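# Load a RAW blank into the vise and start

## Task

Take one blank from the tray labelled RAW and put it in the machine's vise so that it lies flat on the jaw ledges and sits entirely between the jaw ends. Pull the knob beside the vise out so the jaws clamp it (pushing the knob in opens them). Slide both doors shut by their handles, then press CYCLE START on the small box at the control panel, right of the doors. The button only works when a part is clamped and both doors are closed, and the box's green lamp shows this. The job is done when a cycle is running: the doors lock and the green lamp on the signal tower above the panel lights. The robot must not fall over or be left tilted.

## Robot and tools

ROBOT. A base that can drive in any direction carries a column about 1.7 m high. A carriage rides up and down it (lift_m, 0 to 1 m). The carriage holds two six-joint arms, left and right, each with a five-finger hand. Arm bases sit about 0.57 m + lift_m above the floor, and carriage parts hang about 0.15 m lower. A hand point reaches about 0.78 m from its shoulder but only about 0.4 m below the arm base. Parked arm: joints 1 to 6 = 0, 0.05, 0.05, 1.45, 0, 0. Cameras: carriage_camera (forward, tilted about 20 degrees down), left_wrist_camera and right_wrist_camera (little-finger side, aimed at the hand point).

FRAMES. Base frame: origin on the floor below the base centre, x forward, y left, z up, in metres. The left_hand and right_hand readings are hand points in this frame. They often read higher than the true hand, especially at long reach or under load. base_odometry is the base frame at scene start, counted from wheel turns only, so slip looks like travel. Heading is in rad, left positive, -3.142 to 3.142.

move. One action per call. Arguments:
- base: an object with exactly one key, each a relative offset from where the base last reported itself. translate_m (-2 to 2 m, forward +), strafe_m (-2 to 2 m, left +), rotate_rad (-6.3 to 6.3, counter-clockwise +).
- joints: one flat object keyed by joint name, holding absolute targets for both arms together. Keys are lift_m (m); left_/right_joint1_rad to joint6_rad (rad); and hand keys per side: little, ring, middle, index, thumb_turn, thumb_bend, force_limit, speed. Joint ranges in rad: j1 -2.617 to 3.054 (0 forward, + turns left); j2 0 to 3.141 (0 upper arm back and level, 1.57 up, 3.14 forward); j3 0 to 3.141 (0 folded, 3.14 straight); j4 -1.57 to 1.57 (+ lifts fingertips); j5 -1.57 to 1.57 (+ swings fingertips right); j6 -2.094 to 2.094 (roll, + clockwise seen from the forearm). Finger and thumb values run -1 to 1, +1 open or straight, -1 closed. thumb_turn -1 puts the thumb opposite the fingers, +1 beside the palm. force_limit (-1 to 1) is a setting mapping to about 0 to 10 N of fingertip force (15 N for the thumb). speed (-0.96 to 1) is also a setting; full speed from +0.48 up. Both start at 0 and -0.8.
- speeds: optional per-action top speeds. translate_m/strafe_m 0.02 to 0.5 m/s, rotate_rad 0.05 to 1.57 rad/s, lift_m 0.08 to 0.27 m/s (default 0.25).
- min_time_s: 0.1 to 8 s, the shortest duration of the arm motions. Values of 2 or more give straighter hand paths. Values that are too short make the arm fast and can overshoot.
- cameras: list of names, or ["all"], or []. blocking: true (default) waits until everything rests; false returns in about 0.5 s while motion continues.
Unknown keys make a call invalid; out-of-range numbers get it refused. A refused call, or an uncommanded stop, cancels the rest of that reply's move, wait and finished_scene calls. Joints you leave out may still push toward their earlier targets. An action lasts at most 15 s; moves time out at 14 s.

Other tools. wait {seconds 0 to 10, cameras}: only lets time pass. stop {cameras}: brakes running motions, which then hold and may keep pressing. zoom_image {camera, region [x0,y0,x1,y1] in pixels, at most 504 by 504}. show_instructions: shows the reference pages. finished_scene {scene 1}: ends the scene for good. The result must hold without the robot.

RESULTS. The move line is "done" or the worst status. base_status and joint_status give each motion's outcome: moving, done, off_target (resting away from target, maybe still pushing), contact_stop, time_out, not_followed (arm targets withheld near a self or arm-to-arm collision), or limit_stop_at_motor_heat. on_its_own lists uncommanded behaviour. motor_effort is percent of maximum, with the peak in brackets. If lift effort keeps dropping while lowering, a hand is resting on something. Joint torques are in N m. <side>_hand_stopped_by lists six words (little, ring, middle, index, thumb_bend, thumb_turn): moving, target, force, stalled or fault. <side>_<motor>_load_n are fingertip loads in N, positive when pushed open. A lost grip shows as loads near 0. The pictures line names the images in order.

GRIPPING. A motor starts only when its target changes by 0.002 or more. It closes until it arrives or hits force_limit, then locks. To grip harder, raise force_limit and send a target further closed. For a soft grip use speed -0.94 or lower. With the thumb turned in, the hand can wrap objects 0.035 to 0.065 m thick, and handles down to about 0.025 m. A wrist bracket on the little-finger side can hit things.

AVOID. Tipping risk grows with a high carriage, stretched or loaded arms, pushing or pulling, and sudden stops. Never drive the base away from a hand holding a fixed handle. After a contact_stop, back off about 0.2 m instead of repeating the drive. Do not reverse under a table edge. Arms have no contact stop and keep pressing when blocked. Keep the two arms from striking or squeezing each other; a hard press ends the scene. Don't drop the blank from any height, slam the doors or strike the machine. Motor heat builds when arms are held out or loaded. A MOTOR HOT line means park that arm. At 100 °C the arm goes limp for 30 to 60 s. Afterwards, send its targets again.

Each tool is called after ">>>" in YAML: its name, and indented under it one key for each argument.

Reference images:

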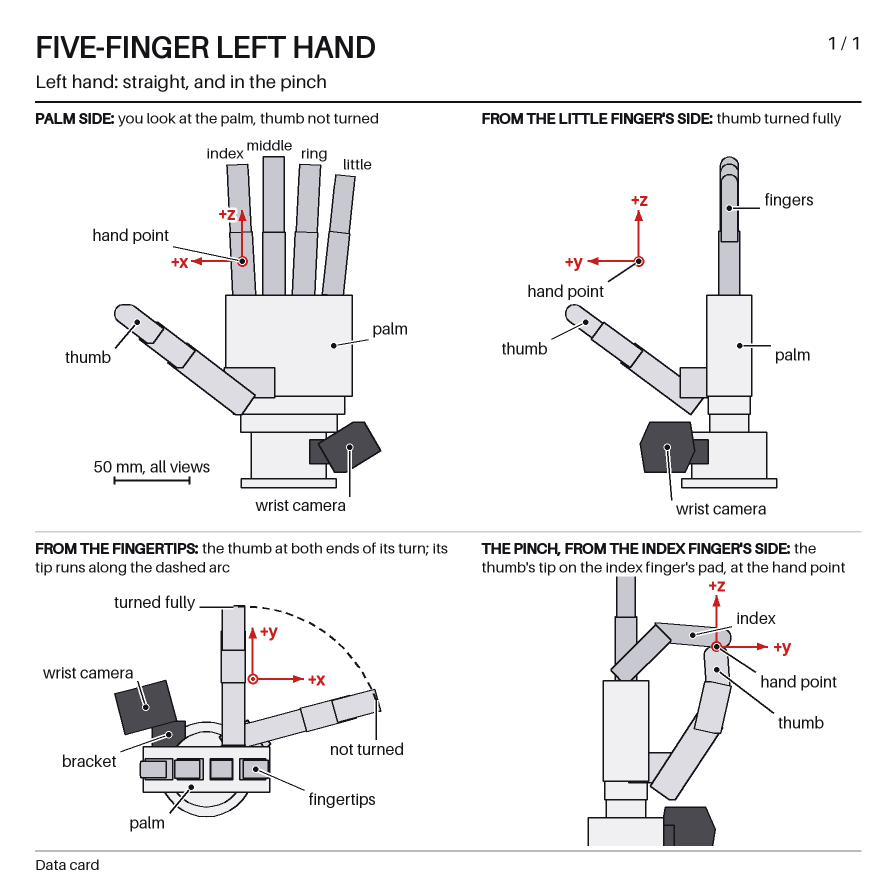

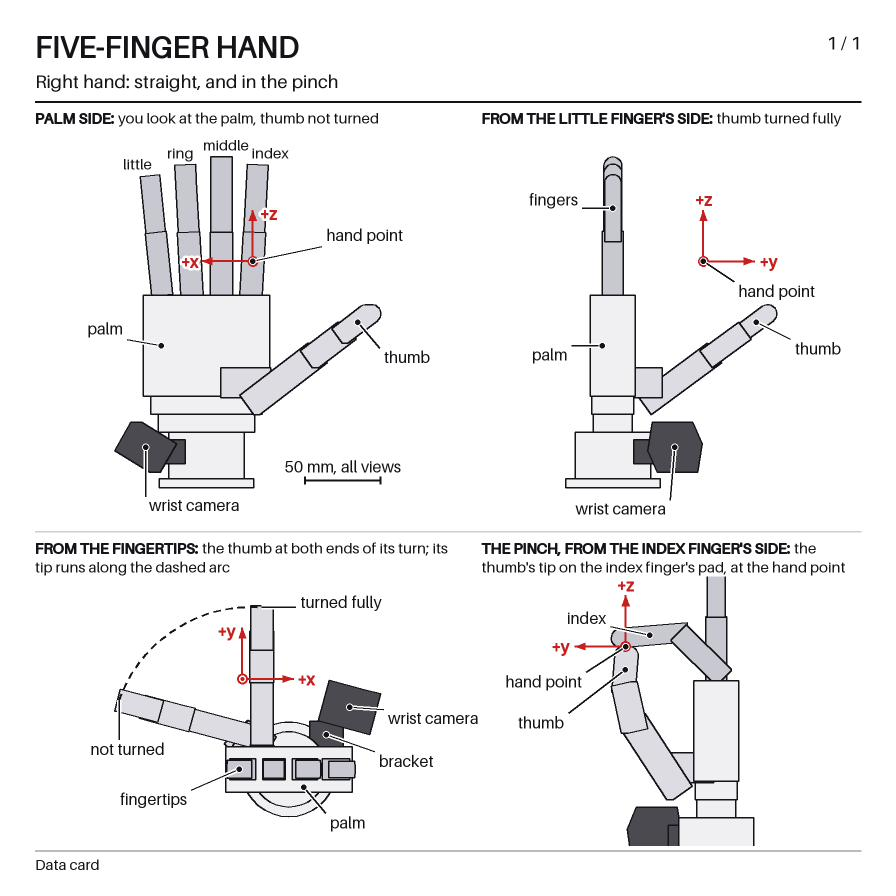

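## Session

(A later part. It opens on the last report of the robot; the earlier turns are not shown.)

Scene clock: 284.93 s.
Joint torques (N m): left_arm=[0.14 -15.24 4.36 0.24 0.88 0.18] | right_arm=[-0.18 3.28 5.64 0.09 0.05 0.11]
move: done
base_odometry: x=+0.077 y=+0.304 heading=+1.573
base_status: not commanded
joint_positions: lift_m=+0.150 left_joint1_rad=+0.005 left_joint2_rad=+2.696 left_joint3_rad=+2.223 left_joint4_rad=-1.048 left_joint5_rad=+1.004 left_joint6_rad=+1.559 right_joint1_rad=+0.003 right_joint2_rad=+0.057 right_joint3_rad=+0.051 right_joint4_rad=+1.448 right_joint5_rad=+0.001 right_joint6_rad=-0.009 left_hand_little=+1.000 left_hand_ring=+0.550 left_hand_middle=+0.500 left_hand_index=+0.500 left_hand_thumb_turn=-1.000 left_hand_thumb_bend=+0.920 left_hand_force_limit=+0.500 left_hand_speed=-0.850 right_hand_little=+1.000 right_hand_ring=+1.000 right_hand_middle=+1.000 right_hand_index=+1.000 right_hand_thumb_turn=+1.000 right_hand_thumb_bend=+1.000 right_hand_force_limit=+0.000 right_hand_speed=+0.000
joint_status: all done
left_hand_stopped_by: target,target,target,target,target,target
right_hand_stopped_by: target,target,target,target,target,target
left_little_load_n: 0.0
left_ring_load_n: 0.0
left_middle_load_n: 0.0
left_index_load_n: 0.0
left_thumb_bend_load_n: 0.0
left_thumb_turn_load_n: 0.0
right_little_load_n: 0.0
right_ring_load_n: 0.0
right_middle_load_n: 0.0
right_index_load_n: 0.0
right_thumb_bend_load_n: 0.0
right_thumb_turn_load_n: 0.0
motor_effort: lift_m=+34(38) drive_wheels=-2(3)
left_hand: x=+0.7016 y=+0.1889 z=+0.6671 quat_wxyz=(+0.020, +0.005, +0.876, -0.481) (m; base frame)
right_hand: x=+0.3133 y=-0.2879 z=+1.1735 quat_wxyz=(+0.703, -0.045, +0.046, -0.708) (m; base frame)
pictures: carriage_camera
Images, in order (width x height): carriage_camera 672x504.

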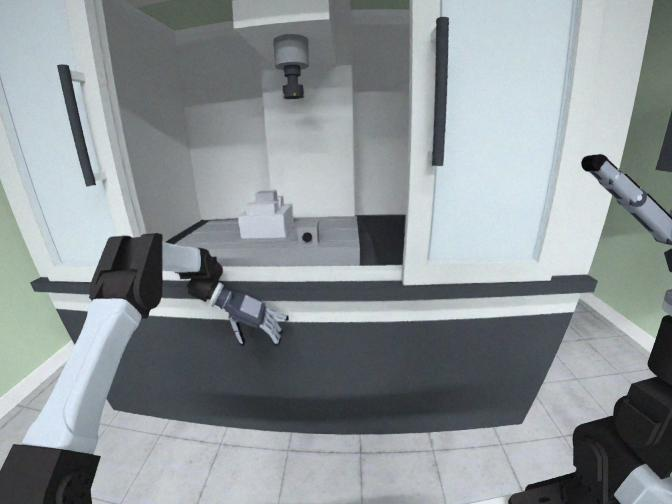

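>>> move:
  joints: {"lift_m": 0.35}

>>> move:
  base: {"translate_m": -0.15}
  speeds: {"translate_m": 0.3}

>>> move:
  base: {"strafe_m": -0.139}
  joints: {"lift_m": 0.25, "left_joint1_rad": 0.0, "left_joint2_rad": 2.2125, "left_joint3_rad": 1.2245, "left_joint4_rad": 0.596, "left_joint5_rad": 0.999, "left_joint6_rad": 2.012, "left_hand_index": 0.16, "left_hand_middle": 0.16, "left_hand_ring": 1.0, "left_hand_little": 1.0, "left_hand_thumb_bend": 0.6, "left_hand_speed": 0.0}
  min_time_s: 2.5
  cameras: ["carriage_camera", "left_wrist_camera"]

Scene clock: 289.97 s.
Joint torques (N m): left_arm=[0.27 -15.88 4.27 0.28 0.85 0.18] | right_arm=[-0.18 3.29 5.64 0.09 0.05 0.11]
move: done
base_odometry: x=+0.077 y=+0.304 heading=+1.573
base_status: not commanded
joint_positions: lift_m=+0.350 left_joint1_rad=+0.005 left_joint2_rad=+2.703 left_joint3_rad=+2.223 left_joint4_rad=-1.054 left_joint5_rad=+1.005 left_joint6_rad=+1.559 right_joint1_rad=+0.003 right_joint2_rad=+0.057 right_joint3_rad=+0.051 right_joint4_rad=+1.448 right_joint5_rad=+0.001 right_joint6_rad=-0.009 left_hand_little=+1.000 left_hand_ring=+0.550 left_hand_middle=+0.500 left_hand_index=+0.500 left_hand_thumb_turn=-1.000 left_hand_thumb_bend=+0.920 left_hand_force_limit=+0.500 left_hand_speed=-0.850 right_hand_little=+1.000 right_hand_ring=+1.000 right_hand_middle=+1.000 right_hand_index=+1.000 right_hand_thumb_turn=+1.000 right_hand_thumb_bend=+1.000 right_hand_force_limit=+0.000 right_hand_speed=+0.000
joint_status: all done
left_hand_stopped_by: target,target,target,target,target,target
right_hand_stopped_by: target,target,target,target,target,target
left_little_load_n: 0.0
left_ring_load_n: 0.0
left_middle_load_n: 0.0
left_index_load_n: 0.0
left_thumb_bend_load_n: 0.0
left_thumb_turn_load_n: 0.0
right_little_load_n: 0.0
right_ring_load_n: 0.0
right_middle_load_n: 0.0
right_index_load_n: 0.0
right_thumb_bend_load_n: 0.0
right_thumb_turn_load_n: 0.0
motor_effort: lift_m=+34(41) drive_wheels=-1(2)
left_hand: x=+0.6991 y=+0.1887 z=+0.8646 quat_wxyz=(+0.015, +0.002, +0.876, -0.482) (m; base frame)
right_hand: x=+0.3133 y=-0.2879 z=+1.3735 quat_wxyz=(+0.703, -0.045, +0.046, -0.708) (m; base frame)
pictures: none

Scene clock: 291.80 s.
Joint torques (N m): left_arm=[0.1 -15.84 4.33 0.28 0.85 0.18] | right_arm=[-0.18 3.26 5.64 0.05 0.05 0.11]
move: done
base_odometry: x=+0.078 y=+0.154 heading=+1.572
base_status: done
joint_positions: lift_m=+0.350 left_joint1_rad=+0.004 left_joint2_rad=+2.703 left_joint3_rad=+2.223 left_joint4_rad=-1.056 left_joint5_rad=+1.005 left_joint6_rad=+1.559 right_joint1_rad=+0.003 right_joint2_rad=+0.057 right_joint3_rad=+0.051 right_joint4_rad=+1.451 right_joint5_rad=+0.001 right_joint6_rad=-0.009 left_hand_little=+1.000 left_hand_ring=+0.550 left_hand_middle=+0.500 left_hand_index=+0.500 left_hand_thumb_turn=-1.000 left_hand_thumb_bend=+0.920 left_hand_force_limit=+0.500 left_hand_speed=-0.850 right_hand_little=+1.000 right_hand_ring=+1.000 right_hand_middle=+1.000 right_hand_index=+1.000 right_hand_thumb_turn=+1.000 right_hand_thumb_bend=+1.000 right_hand_force_limit=+0.000 right_hand_speed=+0.000
joint_status: not commanded
left_hand_stopped_by: target,target,target,target,target,target
right_hand_stopped_by: target,target,target,target,target,target
left_little_load_n: 0.0
left_ring_load_n: 0.0
left_middle_load_n: 0.0
left_index_load_n: 0.0
left_thumb_bend_load_n: -0.5
left_thumb_turn_load_n: 0.0
right_little_load_n: 0.0
right_ring_load_n: 0.0
right_middle_load_n: 0.0
right_index_load_n: 0.0
right_thumb_bend_load_n: 0.0
right_thumb_turn_load_n: 0.0
motor_effort: lift_m=+34(34) drive_wheels=-1(5)
left_hand: x=+0.6987 y=+0.1883 z=+0.8646 quat_wxyz=(+0.014, +0.002, +0.876, -0.482) (m; base frame)
right_hand: x=+0.3126 y=-0.2879 z=+1.3737 quat_wxyz=(+0.704, -0.044, +0.044, -0.708) (m; base frame)
pictures: none

Scene clock: 294.70 s.
Joint torques (N m): left_arm=[0.99 -16.98 3.77 1.99 0.27 0.27] | right_arm=[-0.18 3.28 5.64 0.07 0.05 0.11]
move: done
base_odometry: x=+0.217 y=+0.154 heading=+1.572
base_status: done
joint_positions: lift_m=+0.250 left_joint1_rad=-0.003 left_joint2_rad=+2.251 left_joint3_rad=+1.234 left_joint4_rad=+0.586 left_joint5_rad=+1.007 left_joint6_rad=+1.999 right_joint1_rad=+0.003 right_joint2_rad=+0.057 right_joint3_rad=+0.051 right_joint4_rad=+1.450 right_joint5_rad=+0.001 right_joint6_rad=-0.009 left_hand_little=+1.000 left_hand_ring=+1.000 left_hand_middle=+0.160 left_hand_index=+0.160 left_hand_thumb_turn=-1.000 left_hand_thumb_bend=+0.600 left_hand_force_limit=+0.500 left_hand_speed=+0.000 right_hand_little=+1.000 right_hand_ring=+1.000 right_hand_middle=+1.000 right_hand_index=+1.000 right_hand_thumb_turn=+1.000 right_hand_thumb_bend=+1.000 right_hand_force_limit=+0.000 right_hand_speed=+0.000
joint_status: all done
left_hand_stopped_by: target,target,target,target,target,target
right_hand_stopped_by: target,target,target,target,target,target
left_little_load_n: 0.0
left_ring_load_n: 0.0
left_middle_load_n: 0.0
left_index_load_n: 0.0
left_thumb_bend_load_n: 0.0
left_thumb_turn_load_n: 0.0
right_little_load_n: 0.0
right_ring_load_n: -0.5
right_middle_load_n: 0.0
right_index_load_n: 0.0
right_thumb_bend_load_n: 0.0
right_thumb_turn_load_n: 0.0
motor_effort: lift_m=+26(27) drive_wheels=-2(6)
left_hand: x=+0.7952 y=+0.1886 z=+0.8700 quat_wxyz=(+0.548, +0.412, +0.665, -0.297) (m; base frame)
right_hand: x=+0.3128 y=-0.2879 z=+1.2743 quat_wxyz=(+0.704, -0.045, +0.045, -0.708) (m; base frame)
pictures: carriage_camera, left_wrist_camera
Images, in order (width x height): carriage_camera 672x504, left_wrist_camera 672x504.

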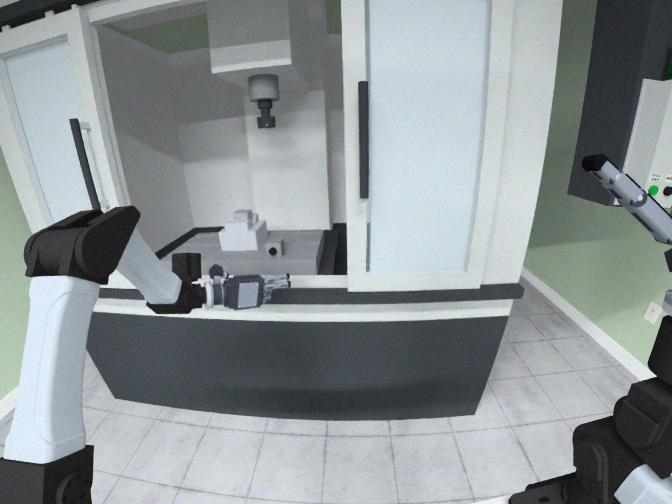

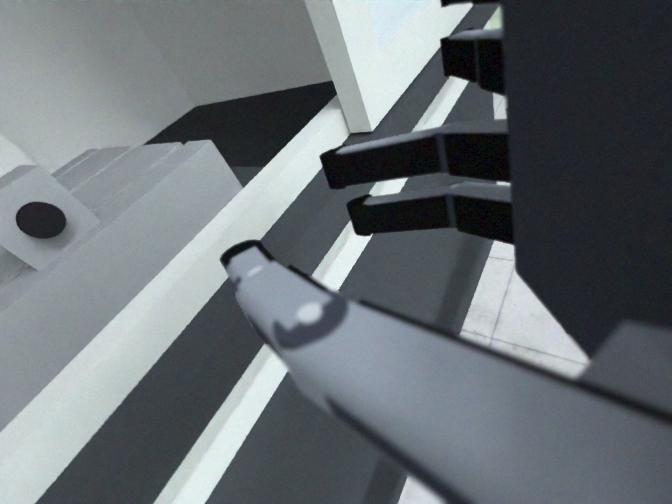

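>>> move:
  base: {"translate_m": 0.18}
  joints: {"lift_m": 0.262, "left_joint2_rad": 2.175, "left_joint4_rad": 0.60, "left_joint1_rad": 0.002}
  min_time_s: 1.0
  speeds: {"translate_m": 0.15}
  cameras: ["carriage_camera", "left_wrist_camera"]

>>> zoom_image:
  camera: "carriage_camera"
  region: [200, 210, 320, 330]

Scene clock: 297.07 s.
Joint torques (N m): left_arm=[1.14 -16.66 4.44 1.96 0.24 0.21] | right_arm=[-0.17 3.26 5.67 0.06 0.06 0.11]
move: done
base_odometry: x=+0.217 y=+0.334 heading=+1.572
base_status: done
joint_positions: lift_m=+0.262 left_joint1_rad=-0.003 left_joint2_rad=+2.213 left_joint3_rad=+1.227 left_joint4_rad=+0.595 left_joint5_rad=+1.007 left_joint6_rad=+2.000 right_joint1_rad=+0.003 right_joint2_rad=+0.057 right_joint3_rad=+0.051 right_joint4_rad=+1.450 right_joint5_rad=+0.001 right_joint6_rad=-0.009 left_hand_little=+1.000 left_hand_ring=+1.000 left_hand_middle=+0.160 left_hand_index=+0.160 left_hand_thumb_turn=-1.000 left_hand_thumb_bend=+0.600 left_hand_force_limit=+0.500 left_hand_speed=+0.000 right_hand_little=+1.000 right_hand_ring=+1.000 right_hand_middle=+1.000 right_hand_index=+1.000 right_hand_thumb_turn=+1.000 right_hand_thumb_bend=+1.000 right_hand_force_limit=+0.000 right_hand_speed=+0.000
joint_status: all done
left_hand_stopped_by: target,target,target,target,target,target
right_hand_stopped_by: target,target,target,target,target,target
left_little_load_n: 0.0
left_ring_load_n: 0.0
left_middle_load_n: 0.0
left_index_load_n: 0.0
left_thumb_bend_load_n: 0.0
left_thumb_turn_load_n: 0.0
right_little_load_n: 0.0
right_ring_load_n: 0.0
right_middle_load_n: 0.0
right_index_load_n: 0.0
right_thumb_bend_load_n: 0.0
right_thumb_turn_load_n: 0.0
motor_effort: lift_m=+34(41) drive_wheels=-4(7)
left_hand: x=+0.7966 y=+0.1887 z=+0.9019 quat_wxyz=(+0.561, +0.418, +0.653, -0.289) (m; base frame)
right_hand: x=+0.3129 y=-0.2879 z=+1.2856 quat_wxyz=(+0.704, -0.045, +0.045, -0.708) (m; base frame)
pictures: carriage_camera, left_wrist_camera
Images, in order (width x height): carriage_camera 672x504, left_wrist_camera 672x504.

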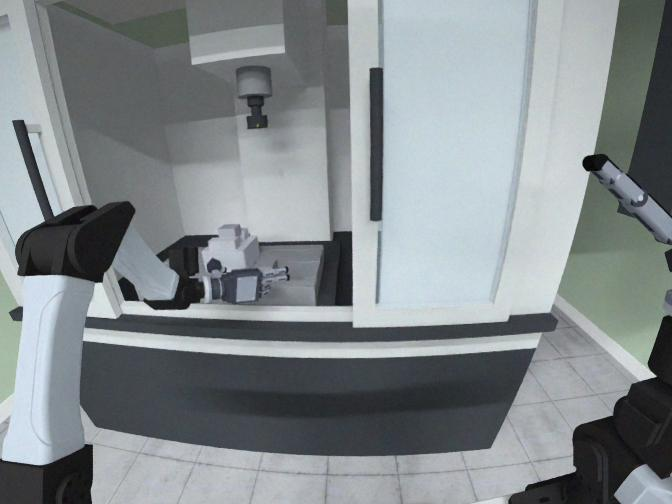

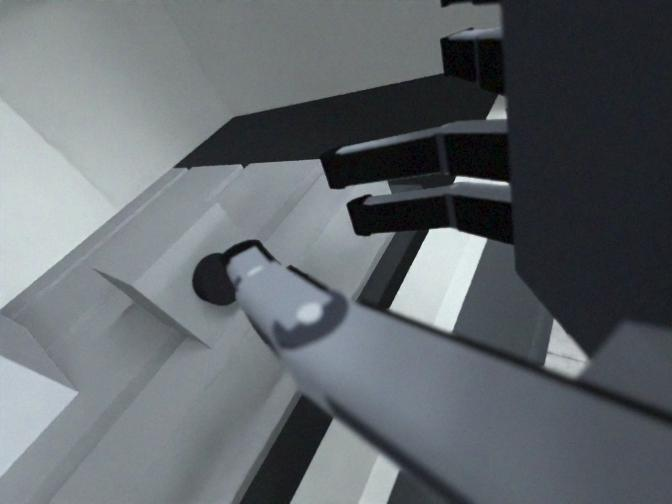

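Scaled by 4.200 from the camera's 672x504 image, which has a finer 960x720 frame.

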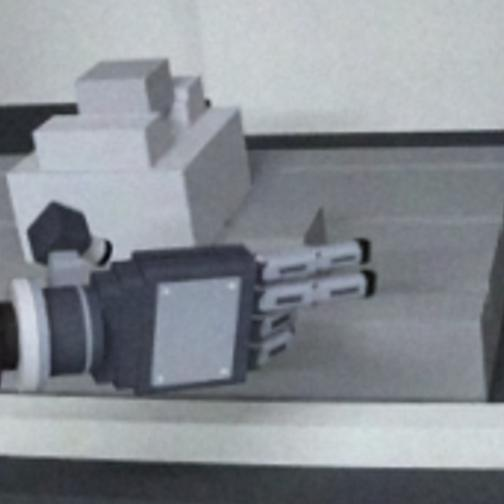

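>>> move:
  base: {"translate_m": 0.06}
  joints: {"lift_m": 0.254}
  speeds: {"translate_m": 0.08}
  cameras: ["carriage_camera", "left_wrist_camera"]

>>> zoom_image:
  camera: "left_wrist_camera"
  region: [100, 120, 500, 450]

Scene clock: 298.80 s.
Joint torques (N m): left_arm=[1.06 -15.84 4.45 1.95 0.26 0.21] | right_arm=[-0.18 3.25 5.67 0.09 0.05 0.11]
move: done
base_odometry: x=+0.217 y=+0.394 heading=+1.571
base_status: done
joint_positions: lift_m=+0.254 left_joint1_rad=-0.002 left_joint2_rad=+2.204 left_joint3_rad=+1.227 left_joint4_rad=+0.598 left_joint5_rad=+1.007 left_joint6_rad=+2.000 right_joint1_rad=+0.003 right_joint2_rad=+0.057 right_joint3_rad=+0.051 right_joint4_rad=+1.448 right_joint5_rad=+0.001 right_joint6_rad=-0.009 left_hand_little=+1.000 left_hand_ring=+1.000 left_hand_middle=+0.160 left_hand_index=+0.160 left_hand_thumb_turn=-1.000 left_hand_thumb_bend=+0.600 left_hand_force_limit=+0.500 left_hand_speed=+0.000 right_hand_little=+1.000 right_hand_ring=+1.000 right_hand_middle=+1.000 right_hand_index=+1.000 right_hand_thumb_turn=+1.000 right_hand_thumb_bend=+1.000 right_hand_force_limit=+0.000 right_hand_speed=+0.000
joint_status: all done
left_hand_stopped_by: target,target,target,target,target,target
right_hand_stopped_by: target,target,target,target,target,target
left_little_load_n: 0.0
left_ring_load_n: 0.0
left_middle_load_n: 0.0
left_index_load_n: 0.0
left_thumb_bend_load_n: 0.0
left_thumb_turn_load_n: 0.0
right_little_load_n: 0.0
right_ring_load_n: 0.0
right_middle_load_n: 0.0
right_index_load_n: 0.0
right_thumb_bend_load_n: 0.0
right_thumb_turn_load_n: 0.0
motor_effort: lift_m=+26(26) drive_wheels=+2(8)
left_hand: x=+0.7973 y=+0.1891 z=+0.8998 quat_wxyz=(+0.565, +0.419, +0.650, -0.286) (m; base frame)
right_hand: x=+0.3134 y=-0.2879 z=+1.2781 quat_wxyz=(+0.703, -0.045, +0.046, -0.708) (m; base frame)
pictures: carriage_camera, left_wrist_camera
Images, in order (width x height): carriage_camera 672x504, left_wrist_camera 672x504.

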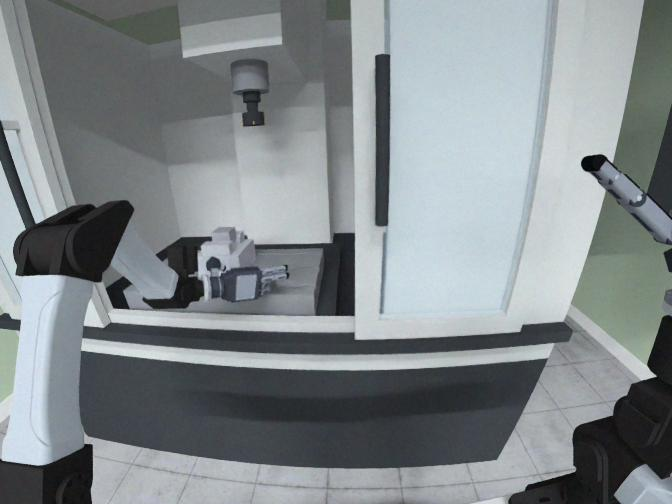

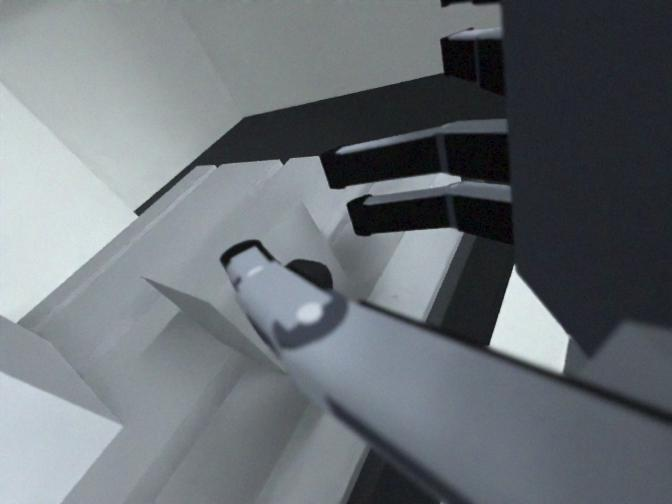

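Scaled by 1.260 from the camera's 672x504 image, which has a finer 960x720 frame.

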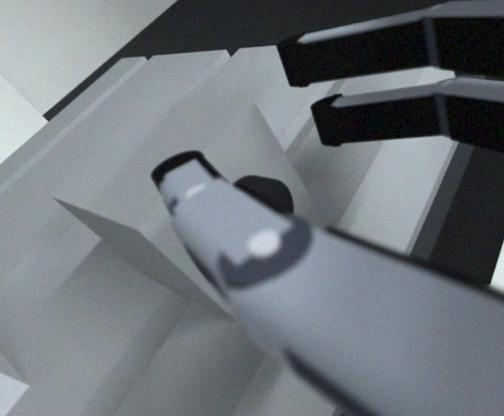

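>>> move:
  base: {"translate_m": 0.015}
  speeds: {"translate_m": 0.05}
  cameras: ["carriage_camera", "left_wrist_camera"]

>>> zoom_image:
  camera: "left_wrist_camera"
  region: [180, 180, 420, 380]

>>> zoom_image:
  camera: "carriage_camera"
  region: [200, 220, 310, 330]

Scene clock: 300.40 s.
Joint torques (N m): left_arm=[1.02 -15.84 4.48 1.92 0.24 0.22] | right_arm=[-0.17 3.28 5.65 0.05 0.05 0.11]
move: done
base_odometry: x=+0.218 y=+0.409 heading=+1.570
base_status: done
joint_positions: lift_m=+0.254 left_joint1_rad=-0.001 left_joint2_rad=+2.204 left_joint3_rad=+1.227 left_joint4_rad=+0.598 left_joint5_rad=+1.007 left_joint6_rad=+2.000 right_joint1_rad=+0.003 right_joint2_rad=+0.057 right_joint3_rad=+0.051 right_joint4_rad=+1.449 right_joint5_rad=+0.001 right_joint6_rad=-0.009 left_hand_little=+1.000 left_hand_ring=+1.000 left_hand_middle=+0.160 left_hand_index=+0.160 left_hand_thumb_turn=-1.000 left_hand_thumb_bend=+0.600 left_hand_force_limit=+0.500 left_hand_speed=+0.000 right_hand_little=+1.000 right_hand_ring=+1.000 right_hand_middle=+1.000 right_hand_index=+1.000 right_hand_thumb_turn=+1.000 right_hand_thumb_bend=+1.000 right_hand_force_limit=+0.000 right_hand_speed=+0.000
joint_status: not commanded
left_hand_stopped_by: target,target,target,target,target,target
right_hand_stopped_by: target,target,target,target,target,target
left_little_load_n: 0.0
left_ring_load_n: 0.0
left_middle_load_n: 0.0
left_index_load_n: 0.0
left_thumb_bend_load_n: 0.0
left_thumb_turn_load_n: 0.5
right_little_load_n: 0.0
right_ring_load_n: 0.0
right_middle_load_n: 0.0
right_index_load_n: 0.0
right_thumb_bend_load_n: 0.0
right_thumb_turn_load_n: 0.0
motor_effort: lift_m=+26(26) drive_wheels=-4(8)
left_hand: x=+0.7974 y=+0.1893 z=+0.8999 quat_wxyz=(+0.565, +0.419, +0.650, -0.286) (m; base frame)
right_hand: x=+0.3130 y=-0.2879 z=+1.2782 quat_wxyz=(+0.703, -0.045, +0.045, -0.708) (m; base frame)
pictures: carriage_camera, left_wrist_camera
Images, in order (width x height): carriage_camera 672x504, left_wrist_camera 672x504.

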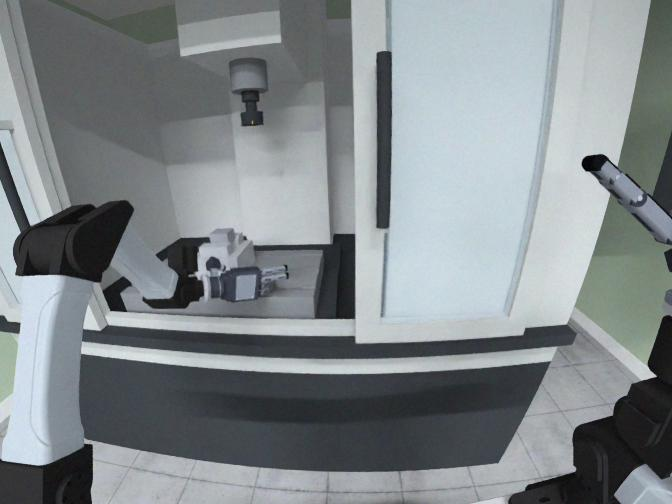

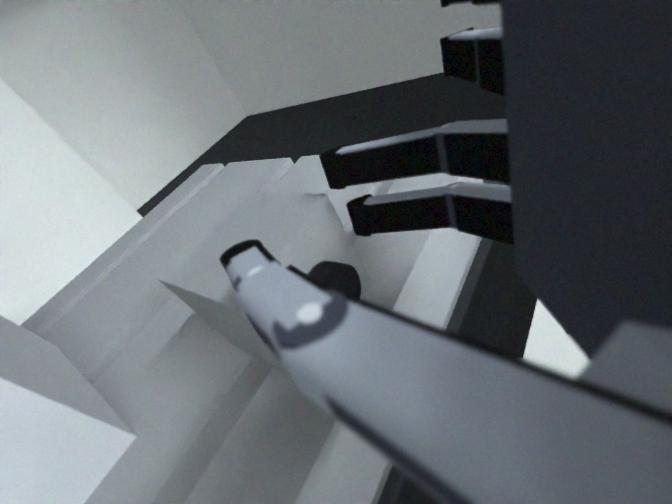

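Scaled by 2.100 from the camera's 672x504 image, which has a finer 960x720 frame.

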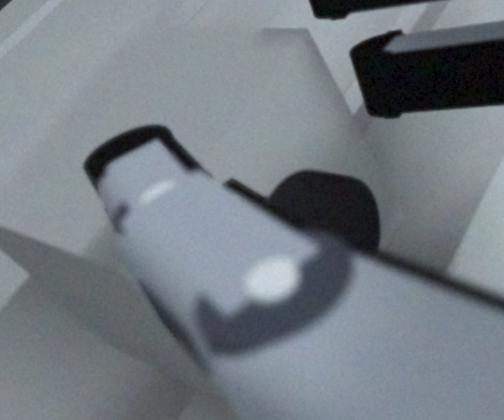

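Scaled by 4.582 from the camera's 672x504 image, which has a finer 960x720 frame.

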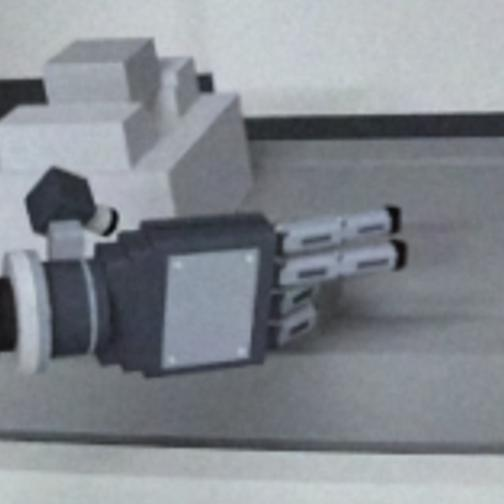

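>>> move:
  joints: {"lift_m": 0.234}
  speeds: {"lift_m": 0.08}
  cameras: ["carriage_camera", "left_wrist_camera"]

>>> zoom_image:
  camera: "left_wrist_camera"
  region: [180, 180, 420, 380]

>>> zoom_image:
  camera: "carriage_camera"
  region: [200, 210, 310, 320]

Scene clock: 302.90 s.
Joint torques (N m): left_arm=[1.09 -15.53 4.45 1.92 0.25 0.2] | right_arm=[-0.17 3.21 5.68 0.09 0.05 0.11]
move: done
base_odometry: x=+0.218 y=+0.409 heading=+1.570
base_status: not commanded
joint_positions: lift_m=+0.234 left_joint1_rad=-0.001 left_joint2_rad=+2.200 left_joint3_rad=+1.227 left_joint4_rad=+0.599 left_joint5_rad=+1.007 left_joint6_rad=+2.000 right_joint1_rad=+0.003 right_joint2_rad=+0.057 right_joint3_rad=+0.051 right_joint4_rad=+1.449 right_joint5_rad=+0.001 right_joint6_rad=-0.009 left_hand_little=+1.000 left_hand_ring=+1.000 left_hand_middle=+0.160 left_hand_index=+0.160 left_hand_thumb_turn=-1.000 left_hand_thumb_bend=+0.600 left_hand_force_limit=+0.500 left_hand_speed=+0.000 right_hand_little=+1.000 right_hand_ring=+1.000 right_hand_middle=+1.000 right_hand_index=+1.000 right_hand_thumb_turn=+1.000 right_hand_thumb_bend=+1.000 right_hand_force_limit=+0.000 right_hand_speed=+0.000
joint_status: all done
left_hand_stopped_by: target,target,target,target,target,target
right_hand_stopped_by: target,target,target,target,target,target
left_little_load_n: 0.0
left_ring_load_n: 0.0
left_middle_load_n: 0.0
left_index_load_n: 0.0
left_thumb_bend_load_n: 0.0
left_thumb_turn_load_n: 0.0
right_little_load_n: 0.0
right_ring_load_n: 0.0
right_middle_load_n: 0.0
right_index_load_n: 0.0
right_thumb_bend_load_n: 0.0
right_thumb_turn_load_n: 0.0
motor_effort: lift_m=+26(28) drive_wheels=-4(4)
left_hand: x=+0.7977 y=+0.1893 z=+0.8823 quat_wxyz=(+0.567, +0.420, +0.649, -0.285) (m; base frame)
right_hand: x=+0.3130 y=-0.2879 z=+1.2582 quat_wxyz=(+0.703, -0.045, +0.045, -0.708) (m; base frame)
pictures: carriage_camera, left_wrist_camera
Images, in order (width x height): carriage_camera 672x504, left_wrist_camera 672x504.

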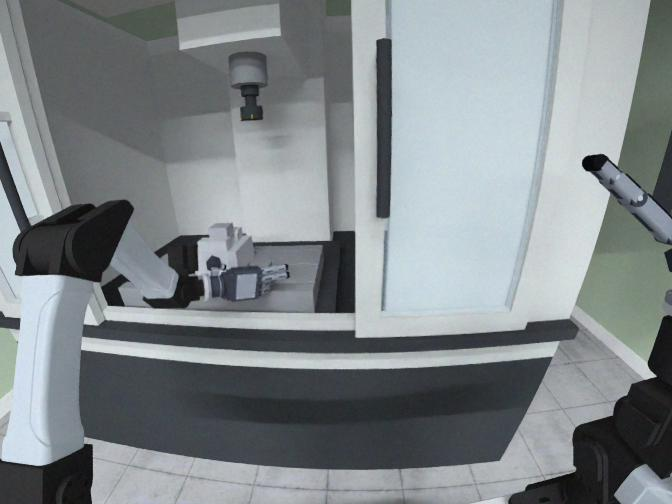

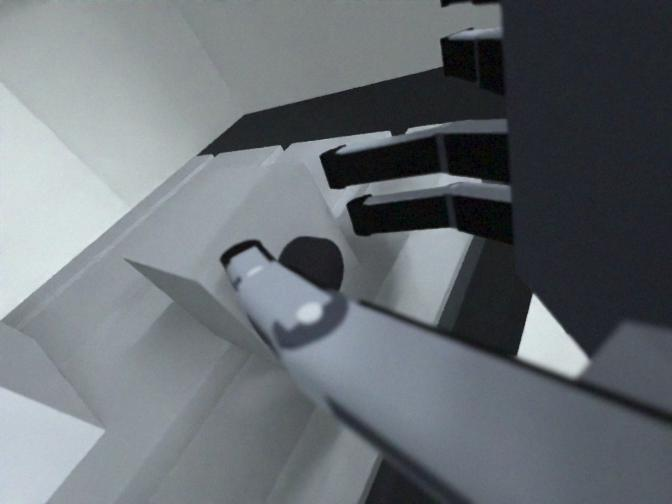

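Scaled by 2.100 from the camera's 672x504 image, which has a finer 960x720 frame.

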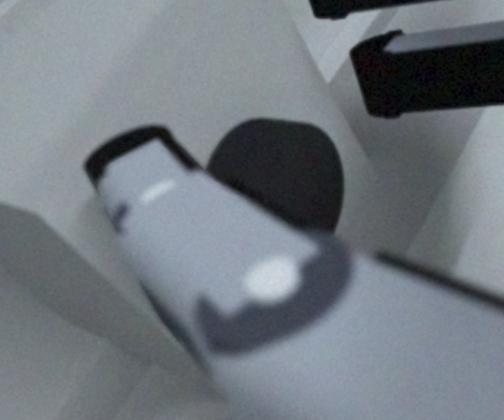

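Scaled by 4.582 from the camera's 672x504 image, which has a finer 960x720 frame.

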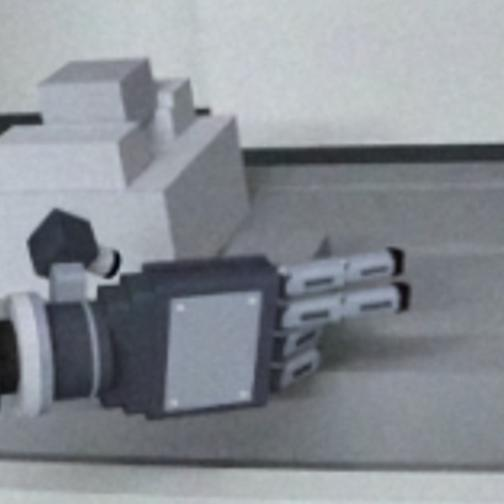

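>>> move:
  joints: {"lift_m": 0.2165}
  speeds: {"lift_m": 0.08}
  cameras: ["carriage_camera", "left_wrist_camera"]

>>> zoom_image:
  camera: "left_wrist_camera"
  region: [180, 180, 420, 380]

>>> zoom_image:
  camera: "carriage_camera"
  region: [200, 210, 310, 320]

Scene clock: 303.97 s.
Joint torques (N m): left_arm=[0.95 -15.27 4.46 1.92 0.24 0.2] | right_arm=[-0.18 3.32 5.65 0.07 0.05 0.11]
move: done
base_odometry: x=+0.218 y=+0.409 heading=+1.570
base_status: not commanded
joint_positions: lift_m=+0.217 left_joint1_rad=-0.001 left_joint2_rad=+2.198 left_joint3_rad=+1.227 left_joint4_rad=+0.601 left_joint5_rad=+1.007 left_joint6_rad=+2.000 right_joint1_rad=+0.003 right_joint2_rad=+0.057 right_joint3_rad=+0.051 right_joint4_rad=+1.449 right_joint5_rad=+0.001 right_joint6_rad=-0.009 left_hand_little=+1.000 left_hand_ring=+1.000 left_hand_middle=+0.160 left_hand_index=+0.160 left_hand_thumb_turn=-1.000 left_hand_thumb_bend=+0.600 left_hand_force_limit=+0.500 left_hand_speed=+0.000 right_hand_little=+1.000 right_hand_ring=+1.000 right_hand_middle=+1.000 right_hand_index=+1.000 right_hand_thumb_turn=+1.000 right_hand_thumb_bend=+1.000 right_hand_force_limit=+0.000 right_hand_speed=+0.000
joint_status: all done
left_hand_stopped_by: target,target,target,target,target,target
right_hand_stopped_by: target,target,target,target,target,target
left_little_load_n: 0.0
left_ring_load_n: 0.0
left_middle_load_n: 0.0
left_index_load_n: 0.0
left_thumb_bend_load_n: 0.0
left_thumb_turn_load_n: 0.0
right_little_load_n: 0.0
right_ring_load_n: 0.0
right_middle_load_n: 0.0
right_index_load_n: 0.0
right_thumb_bend_load_n: 0.0
right_thumb_turn_load_n: 0.0
motor_effort: lift_m=+26(27) drive_wheels=-4(4)
left_hand: x=+0.7980 y=+0.1893 z=+0.8666 quat_wxyz=(+0.568, +0.421, +0.648, -0.284) (m; base frame)
right_hand: x=+0.3131 y=-0.2879 z=+1.2407 quat_wxyz=(+0.703, -0.045, +0.045, -0.708) (m; base frame)
pictures: carriage_camera, left_wrist_camera
Images, in order (width x height): carriage_camera 672x504, left_wrist_camera 672x504.

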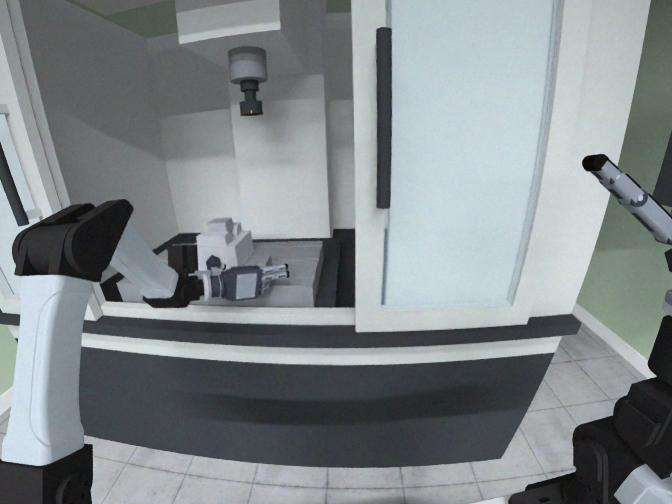

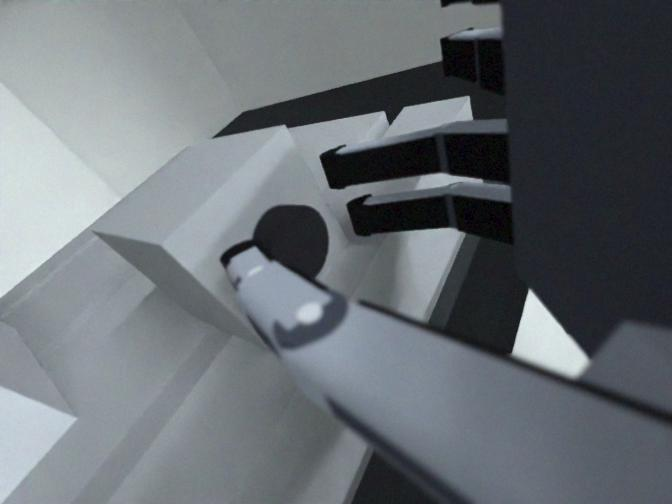

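Scaled by 2.100 from the camera's 672x504 image, which has a finer 960x720 frame.

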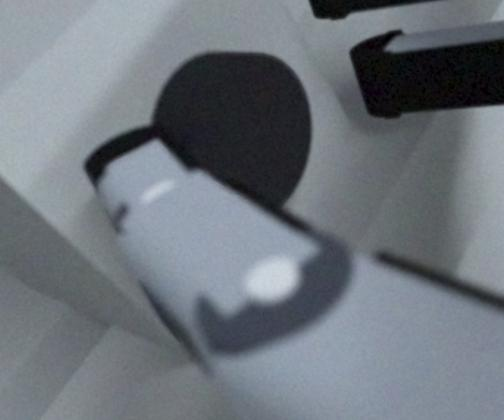

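Scaled by 4.582 from the camera's 672x504 image, which has a finer 960x720 frame.

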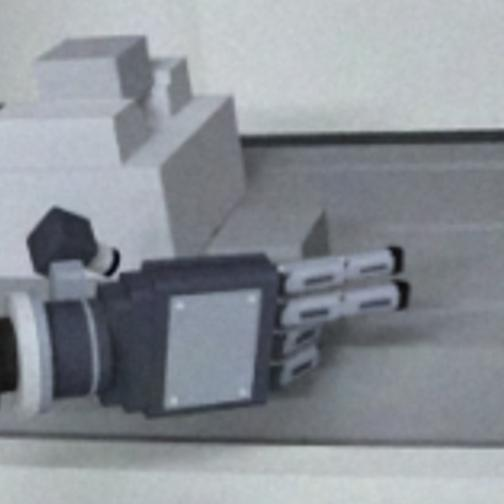

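>>> move:
  cameras: ["left_wrist_camera", "carriage_camera"]

Scene clock: 304.47 s.
Joint torques (N m): left_arm=[0.99 -15.2 4.46 1.92 0.23 0.2] | right_arm=[-0.18 3.29 5.67 0.09 0.05 0.11]
base_odometry: x=+0.218 y=+0.409 heading=+1.570
base_status: not commanded
joint_positions: lift_m=+0.217 left_joint1_rad=-0.001 left_joint2_rad=+2.198 left_joint3_rad=+1.227 left_joint4_rad=+0.601 left_joint5_rad=+1.007 left_joint6_rad=+2.000 right_joint1_rad=+0.003 right_joint2_rad=+0.057 right_joint3_rad=+0.051 right_joint4_rad=+1.449 right_joint5_rad=+0.001 right_joint6_rad=-0.009 left_hand_little=+1.000 left_hand_ring=+1.000 left_hand_middle=+0.160 left_hand_index=+0.160 left_hand_thumb_turn=-1.000 left_hand_thumb_bend=+0.600 left_hand_force_limit=+0.500 left_hand_speed=+0.000 right_hand_little=+1.000 right_hand_ring=+1.000 right_hand_middle=+1.000 right_hand_index=+1.000 right_hand_thumb_turn=+1.000 right_hand_thumb_bend=+1.000 right_hand_force_limit=+0.000 right_hand_speed=+0.000
joint_status: all done
left_hand_stopped_by: target,target,target,target,target,target
right_hand_stopped_by: target,target,target,target,target,target
left_little_load_n: 0.0
left_ring_load_n: 0.0
left_middle_load_n: 0.0
left_index_load_n: 0.5
left_thumb_bend_load_n: 0.0
left_thumb_turn_load_n: 0.5
right_little_load_n: 0.0
right_ring_load_n: 0.0
right_middle_load_n: 0.0
right_index_load_n: 0.0
right_thumb_bend_load_n: 0.0
right_thumb_turn_load_n: 0.0
motor_effort: lift_m=+26(27) drive_wheels=-3(4)
left_hand: x=+0.7980 y=+0.1893 z=+0.8666 quat_wxyz=(+0.568, +0.421, +0.648, -0.284) (m; base frame)
right_hand: x=+0.3131 y=-0.2879 z=+1.2407 quat_wxyz=(+0.703, -0.045, +0.045, -0.708) (m; base frame)
pictures: carriage_camera, left_wrist_camera
Images, in order (width x height): carriage_camera 672x504, left_wrist_camera 672x504.

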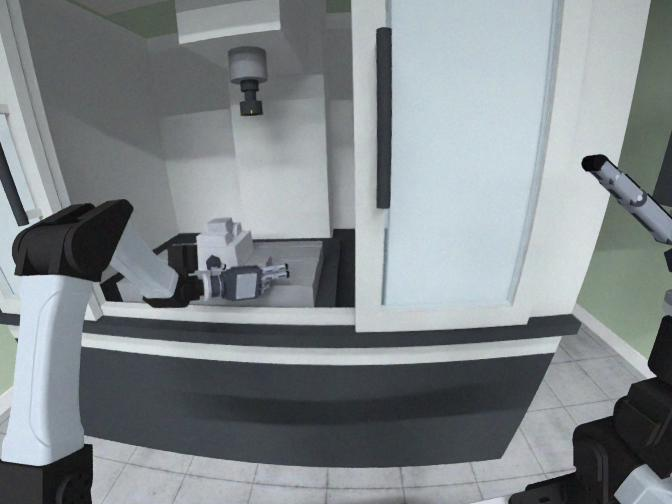

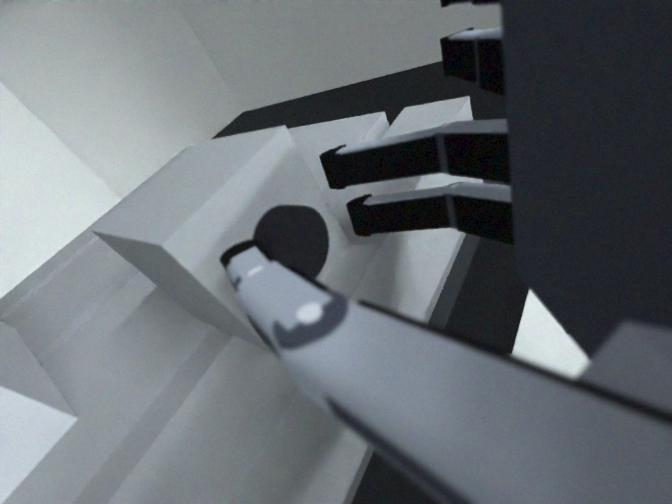

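>>> zoom_image:
  camera: "left_wrist_camera"
  region: [200, 150, 400, 330]

>>> zoom_image:
  camera: "carriage_camera"
  region: [170, 210, 330, 310]

Scaled by 2.520 from the camera's 672x504 image, which has a finer 960x720 frame.

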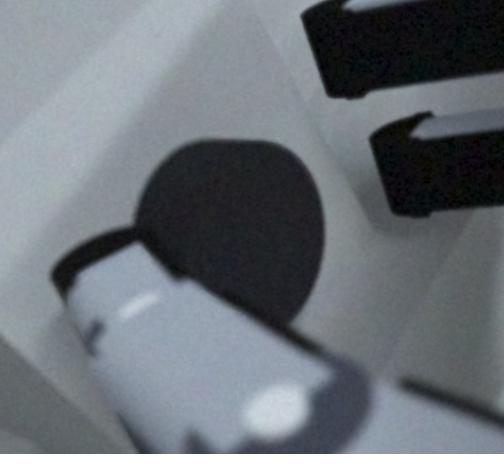

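Scaled by 3.150 from the camera's 672x504 image, which has a finer 960x720 frame.

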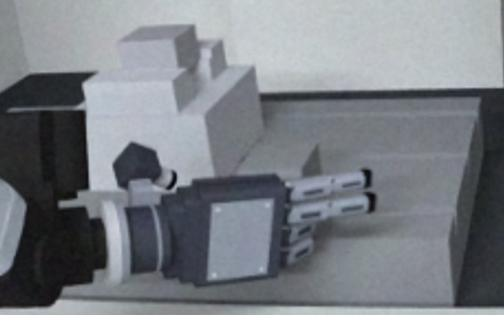

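>>> move:
  base: {"translate_m": 0.01}
  speeds: {"translate_m": 0.03}
  cameras: ["left_wrist_camera"]

>>> zoom_image:
  camera: "left_wrist_camera"
  region: [200, 150, 400, 330]

Scene clock: 307.13 s.
Joint torques (N m): left_arm=[0.66 -15.19 4.71 1.89 0.03 0.15] | right_arm=[-0.18 3.25 5.65 0.09 0.05 0.11]
move: done
base_odometry: x=+0.218 y=+0.419 heading=+1.570
base_status: done
joint_positions: lift_m=+0.217 left_joint1_rad=+0.003 left_joint2_rad=+2.198 left_joint3_rad=+1.224 left_joint4_rad=+0.600 left_joint5_rad=+1.028 left_joint6_rad=+2.005 right_joint1_rad=+0.003 right_joint2_rad=+0.057 right_joint3_rad=+0.051 right_joint4_rad=+1.448 right_joint5_rad=+0.001 right_joint6_rad=-0.009 left_hand_little=+1.000 left_hand_ring=+1.000 left_hand_middle=+0.160 left_hand_index=+0.160 left_hand_thumb_turn=-1.000 left_hand_thumb_bend=+0.600 left_hand_force_limit=+0.500 left_hand_speed=+0.000 right_hand_little=+1.000 right_hand_ring=+1.000 right_hand_middle=+1.000 right_hand_index=+1.000 right_hand_thumb_turn=+1.000 right_hand_thumb_bend=+1.000 right_hand_force_limit=+0.000 right_hand_speed=+0.000
joint_status: not commanded
left_hand_stopped_by: target,target,target,target,target,target
right_hand_stopped_by: target,target,target,target,target,target
left_little_load_n: 0.0
left_ring_load_n: 0.0
left_middle_load_n: 0.0
left_index_load_n: 0.0
left_thumb_bend_load_n: -1.0
left_thumb_turn_load_n: -1.5
right_little_load_n: 0.0
right_ring_load_n: 0.0
right_middle_load_n: 0.0
right_index_load_n: 0.0
right_thumb_bend_load_n: 0.0
right_thumb_turn_load_n: 0.0
motor_effort: lift_m=+26(26) drive_wheels=+2(7)
left_hand: x=+0.7952 y=+0.1885 z=+0.8664 quat_wxyz=(+0.567, +0.424, +0.644, -0.290) (m; base frame)
right_hand: x=+0.3135 y=-0.2879 z=+1.2405 quat_wxyz=(+0.703, -0.045, +0.046, -0.708) (m; base frame)
pictures: left_wrist_camera
Images, in order (width x height): left_wrist_camera 672x504.

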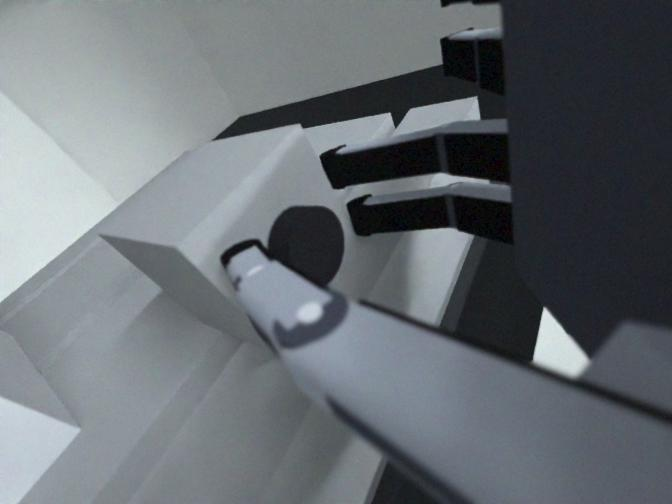

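Scaled by 2.520 from the camera's 672x504 image, which has a finer 960x720 frame.

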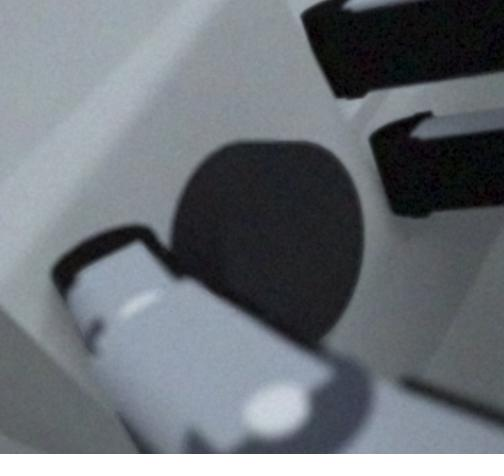

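>>> move:
  base: {"strafe_m": 0.005}
  joints: {"left_hand_thumb_bend": 0.42, "left_hand_speed": -0.7}
  speeds: {"strafe_m": 0.03}
  cameras: ["left_wrist_camera"]

>>> zoom_image:
  camera: "left_wrist_camera"
  region: [200, 150, 400, 330]

Scene clock: 308.23 s.
Joint torques (N m): left_arm=[0.69 -15.12 4.67 1.93 0.03 0.15] | right_arm=[-0.18 3.32 5.63 0.1 0.07 0.11]
move: off_target
base_odometry: x=+0.213 y=+0.419 heading=+1.570
base_status: done
joint_positions: lift_m=+0.217 left_joint1_rad=+0.002 left_joint2_rad=+2.198 left_joint3_rad=+1.224 left_joint4_rad=+0.600 left_joint5_rad=+1.024 left_joint6_rad=+2.005 right_joint1_rad=+0.003 right_joint2_rad=+0.057 right_joint3_rad=+0.051 right_joint4_rad=+1.448 right_joint5_rad=+0.000 right_joint6_rad=-0.009 left_hand_little=+1.000 left_hand_ring=+1.000 left_hand_middle=+0.161 left_hand_index=+0.160 left_hand_thumb_turn=-1.000 left_hand_thumb_bend=+0.468 left_hand_force_limit=+0.500 left_hand_speed=-0.700 right_hand_little=+1.000 right_hand_ring=+1.000 right_hand_middle=+1.000 right_hand_index=+1.000 right_hand_thumb_turn=+1.000 right_hand_thumb_bend=+1.000 right_hand_force_limit=+0.000 right_hand_speed=+0.000
joint_status: left_hand_thumb_bend off_target (ended at +0.468, target +0.420); the others done
left_hand_stopped_by: target,target,target,target,force,target
right_hand_stopped_by: target,target,target,target,target,target
left_little_load_n: 0.0
left_ring_load_n: -0.5
left_middle_load_n: 7.5
left_index_load_n: 2.5
left_thumb_bend_load_n: 10.5
left_thumb_turn_load_n: 0.5
right_little_load_n: 0.0
right_ring_load_n: 0.0
right_middle_load_n: 0.0
right_index_load_n: 0.0
right_thumb_bend_load_n: 0.0
right_thumb_turn_load_n: 0.0
motor_effort: lift_m=+26(26) drive_wheels=+2(4)
left_hand: x=+0.7955 y=+0.1884 z=+0.8662 quat_wxyz=(+0.567, +0.424, +0.644, -0.289) (m; base frame)
right_hand: x=+0.3135 y=-0.2877 z=+1.2405 quat_wxyz=(+0.703, -0.046, +0.045, -0.708) (m; base frame)
pictures: left_wrist_camera
Images, in order (width x height): left_wrist_camera 672x504.

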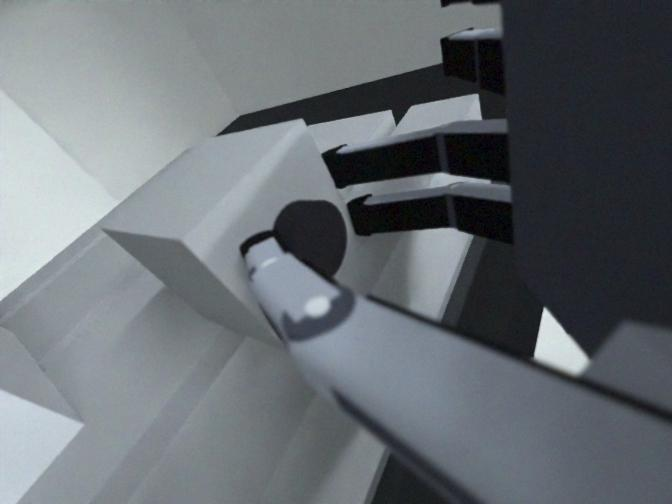

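Scaled by 2.520 from the camera's 672x504 image, which has a finer 960x720 frame.

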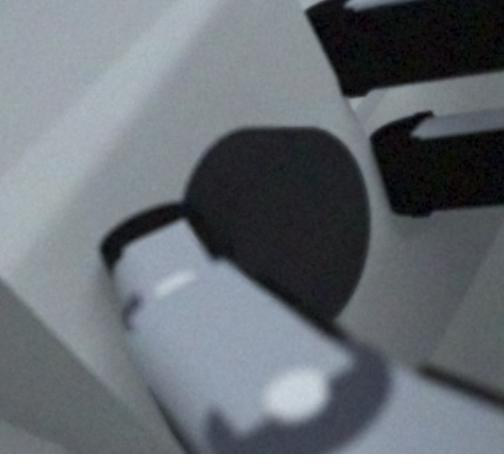

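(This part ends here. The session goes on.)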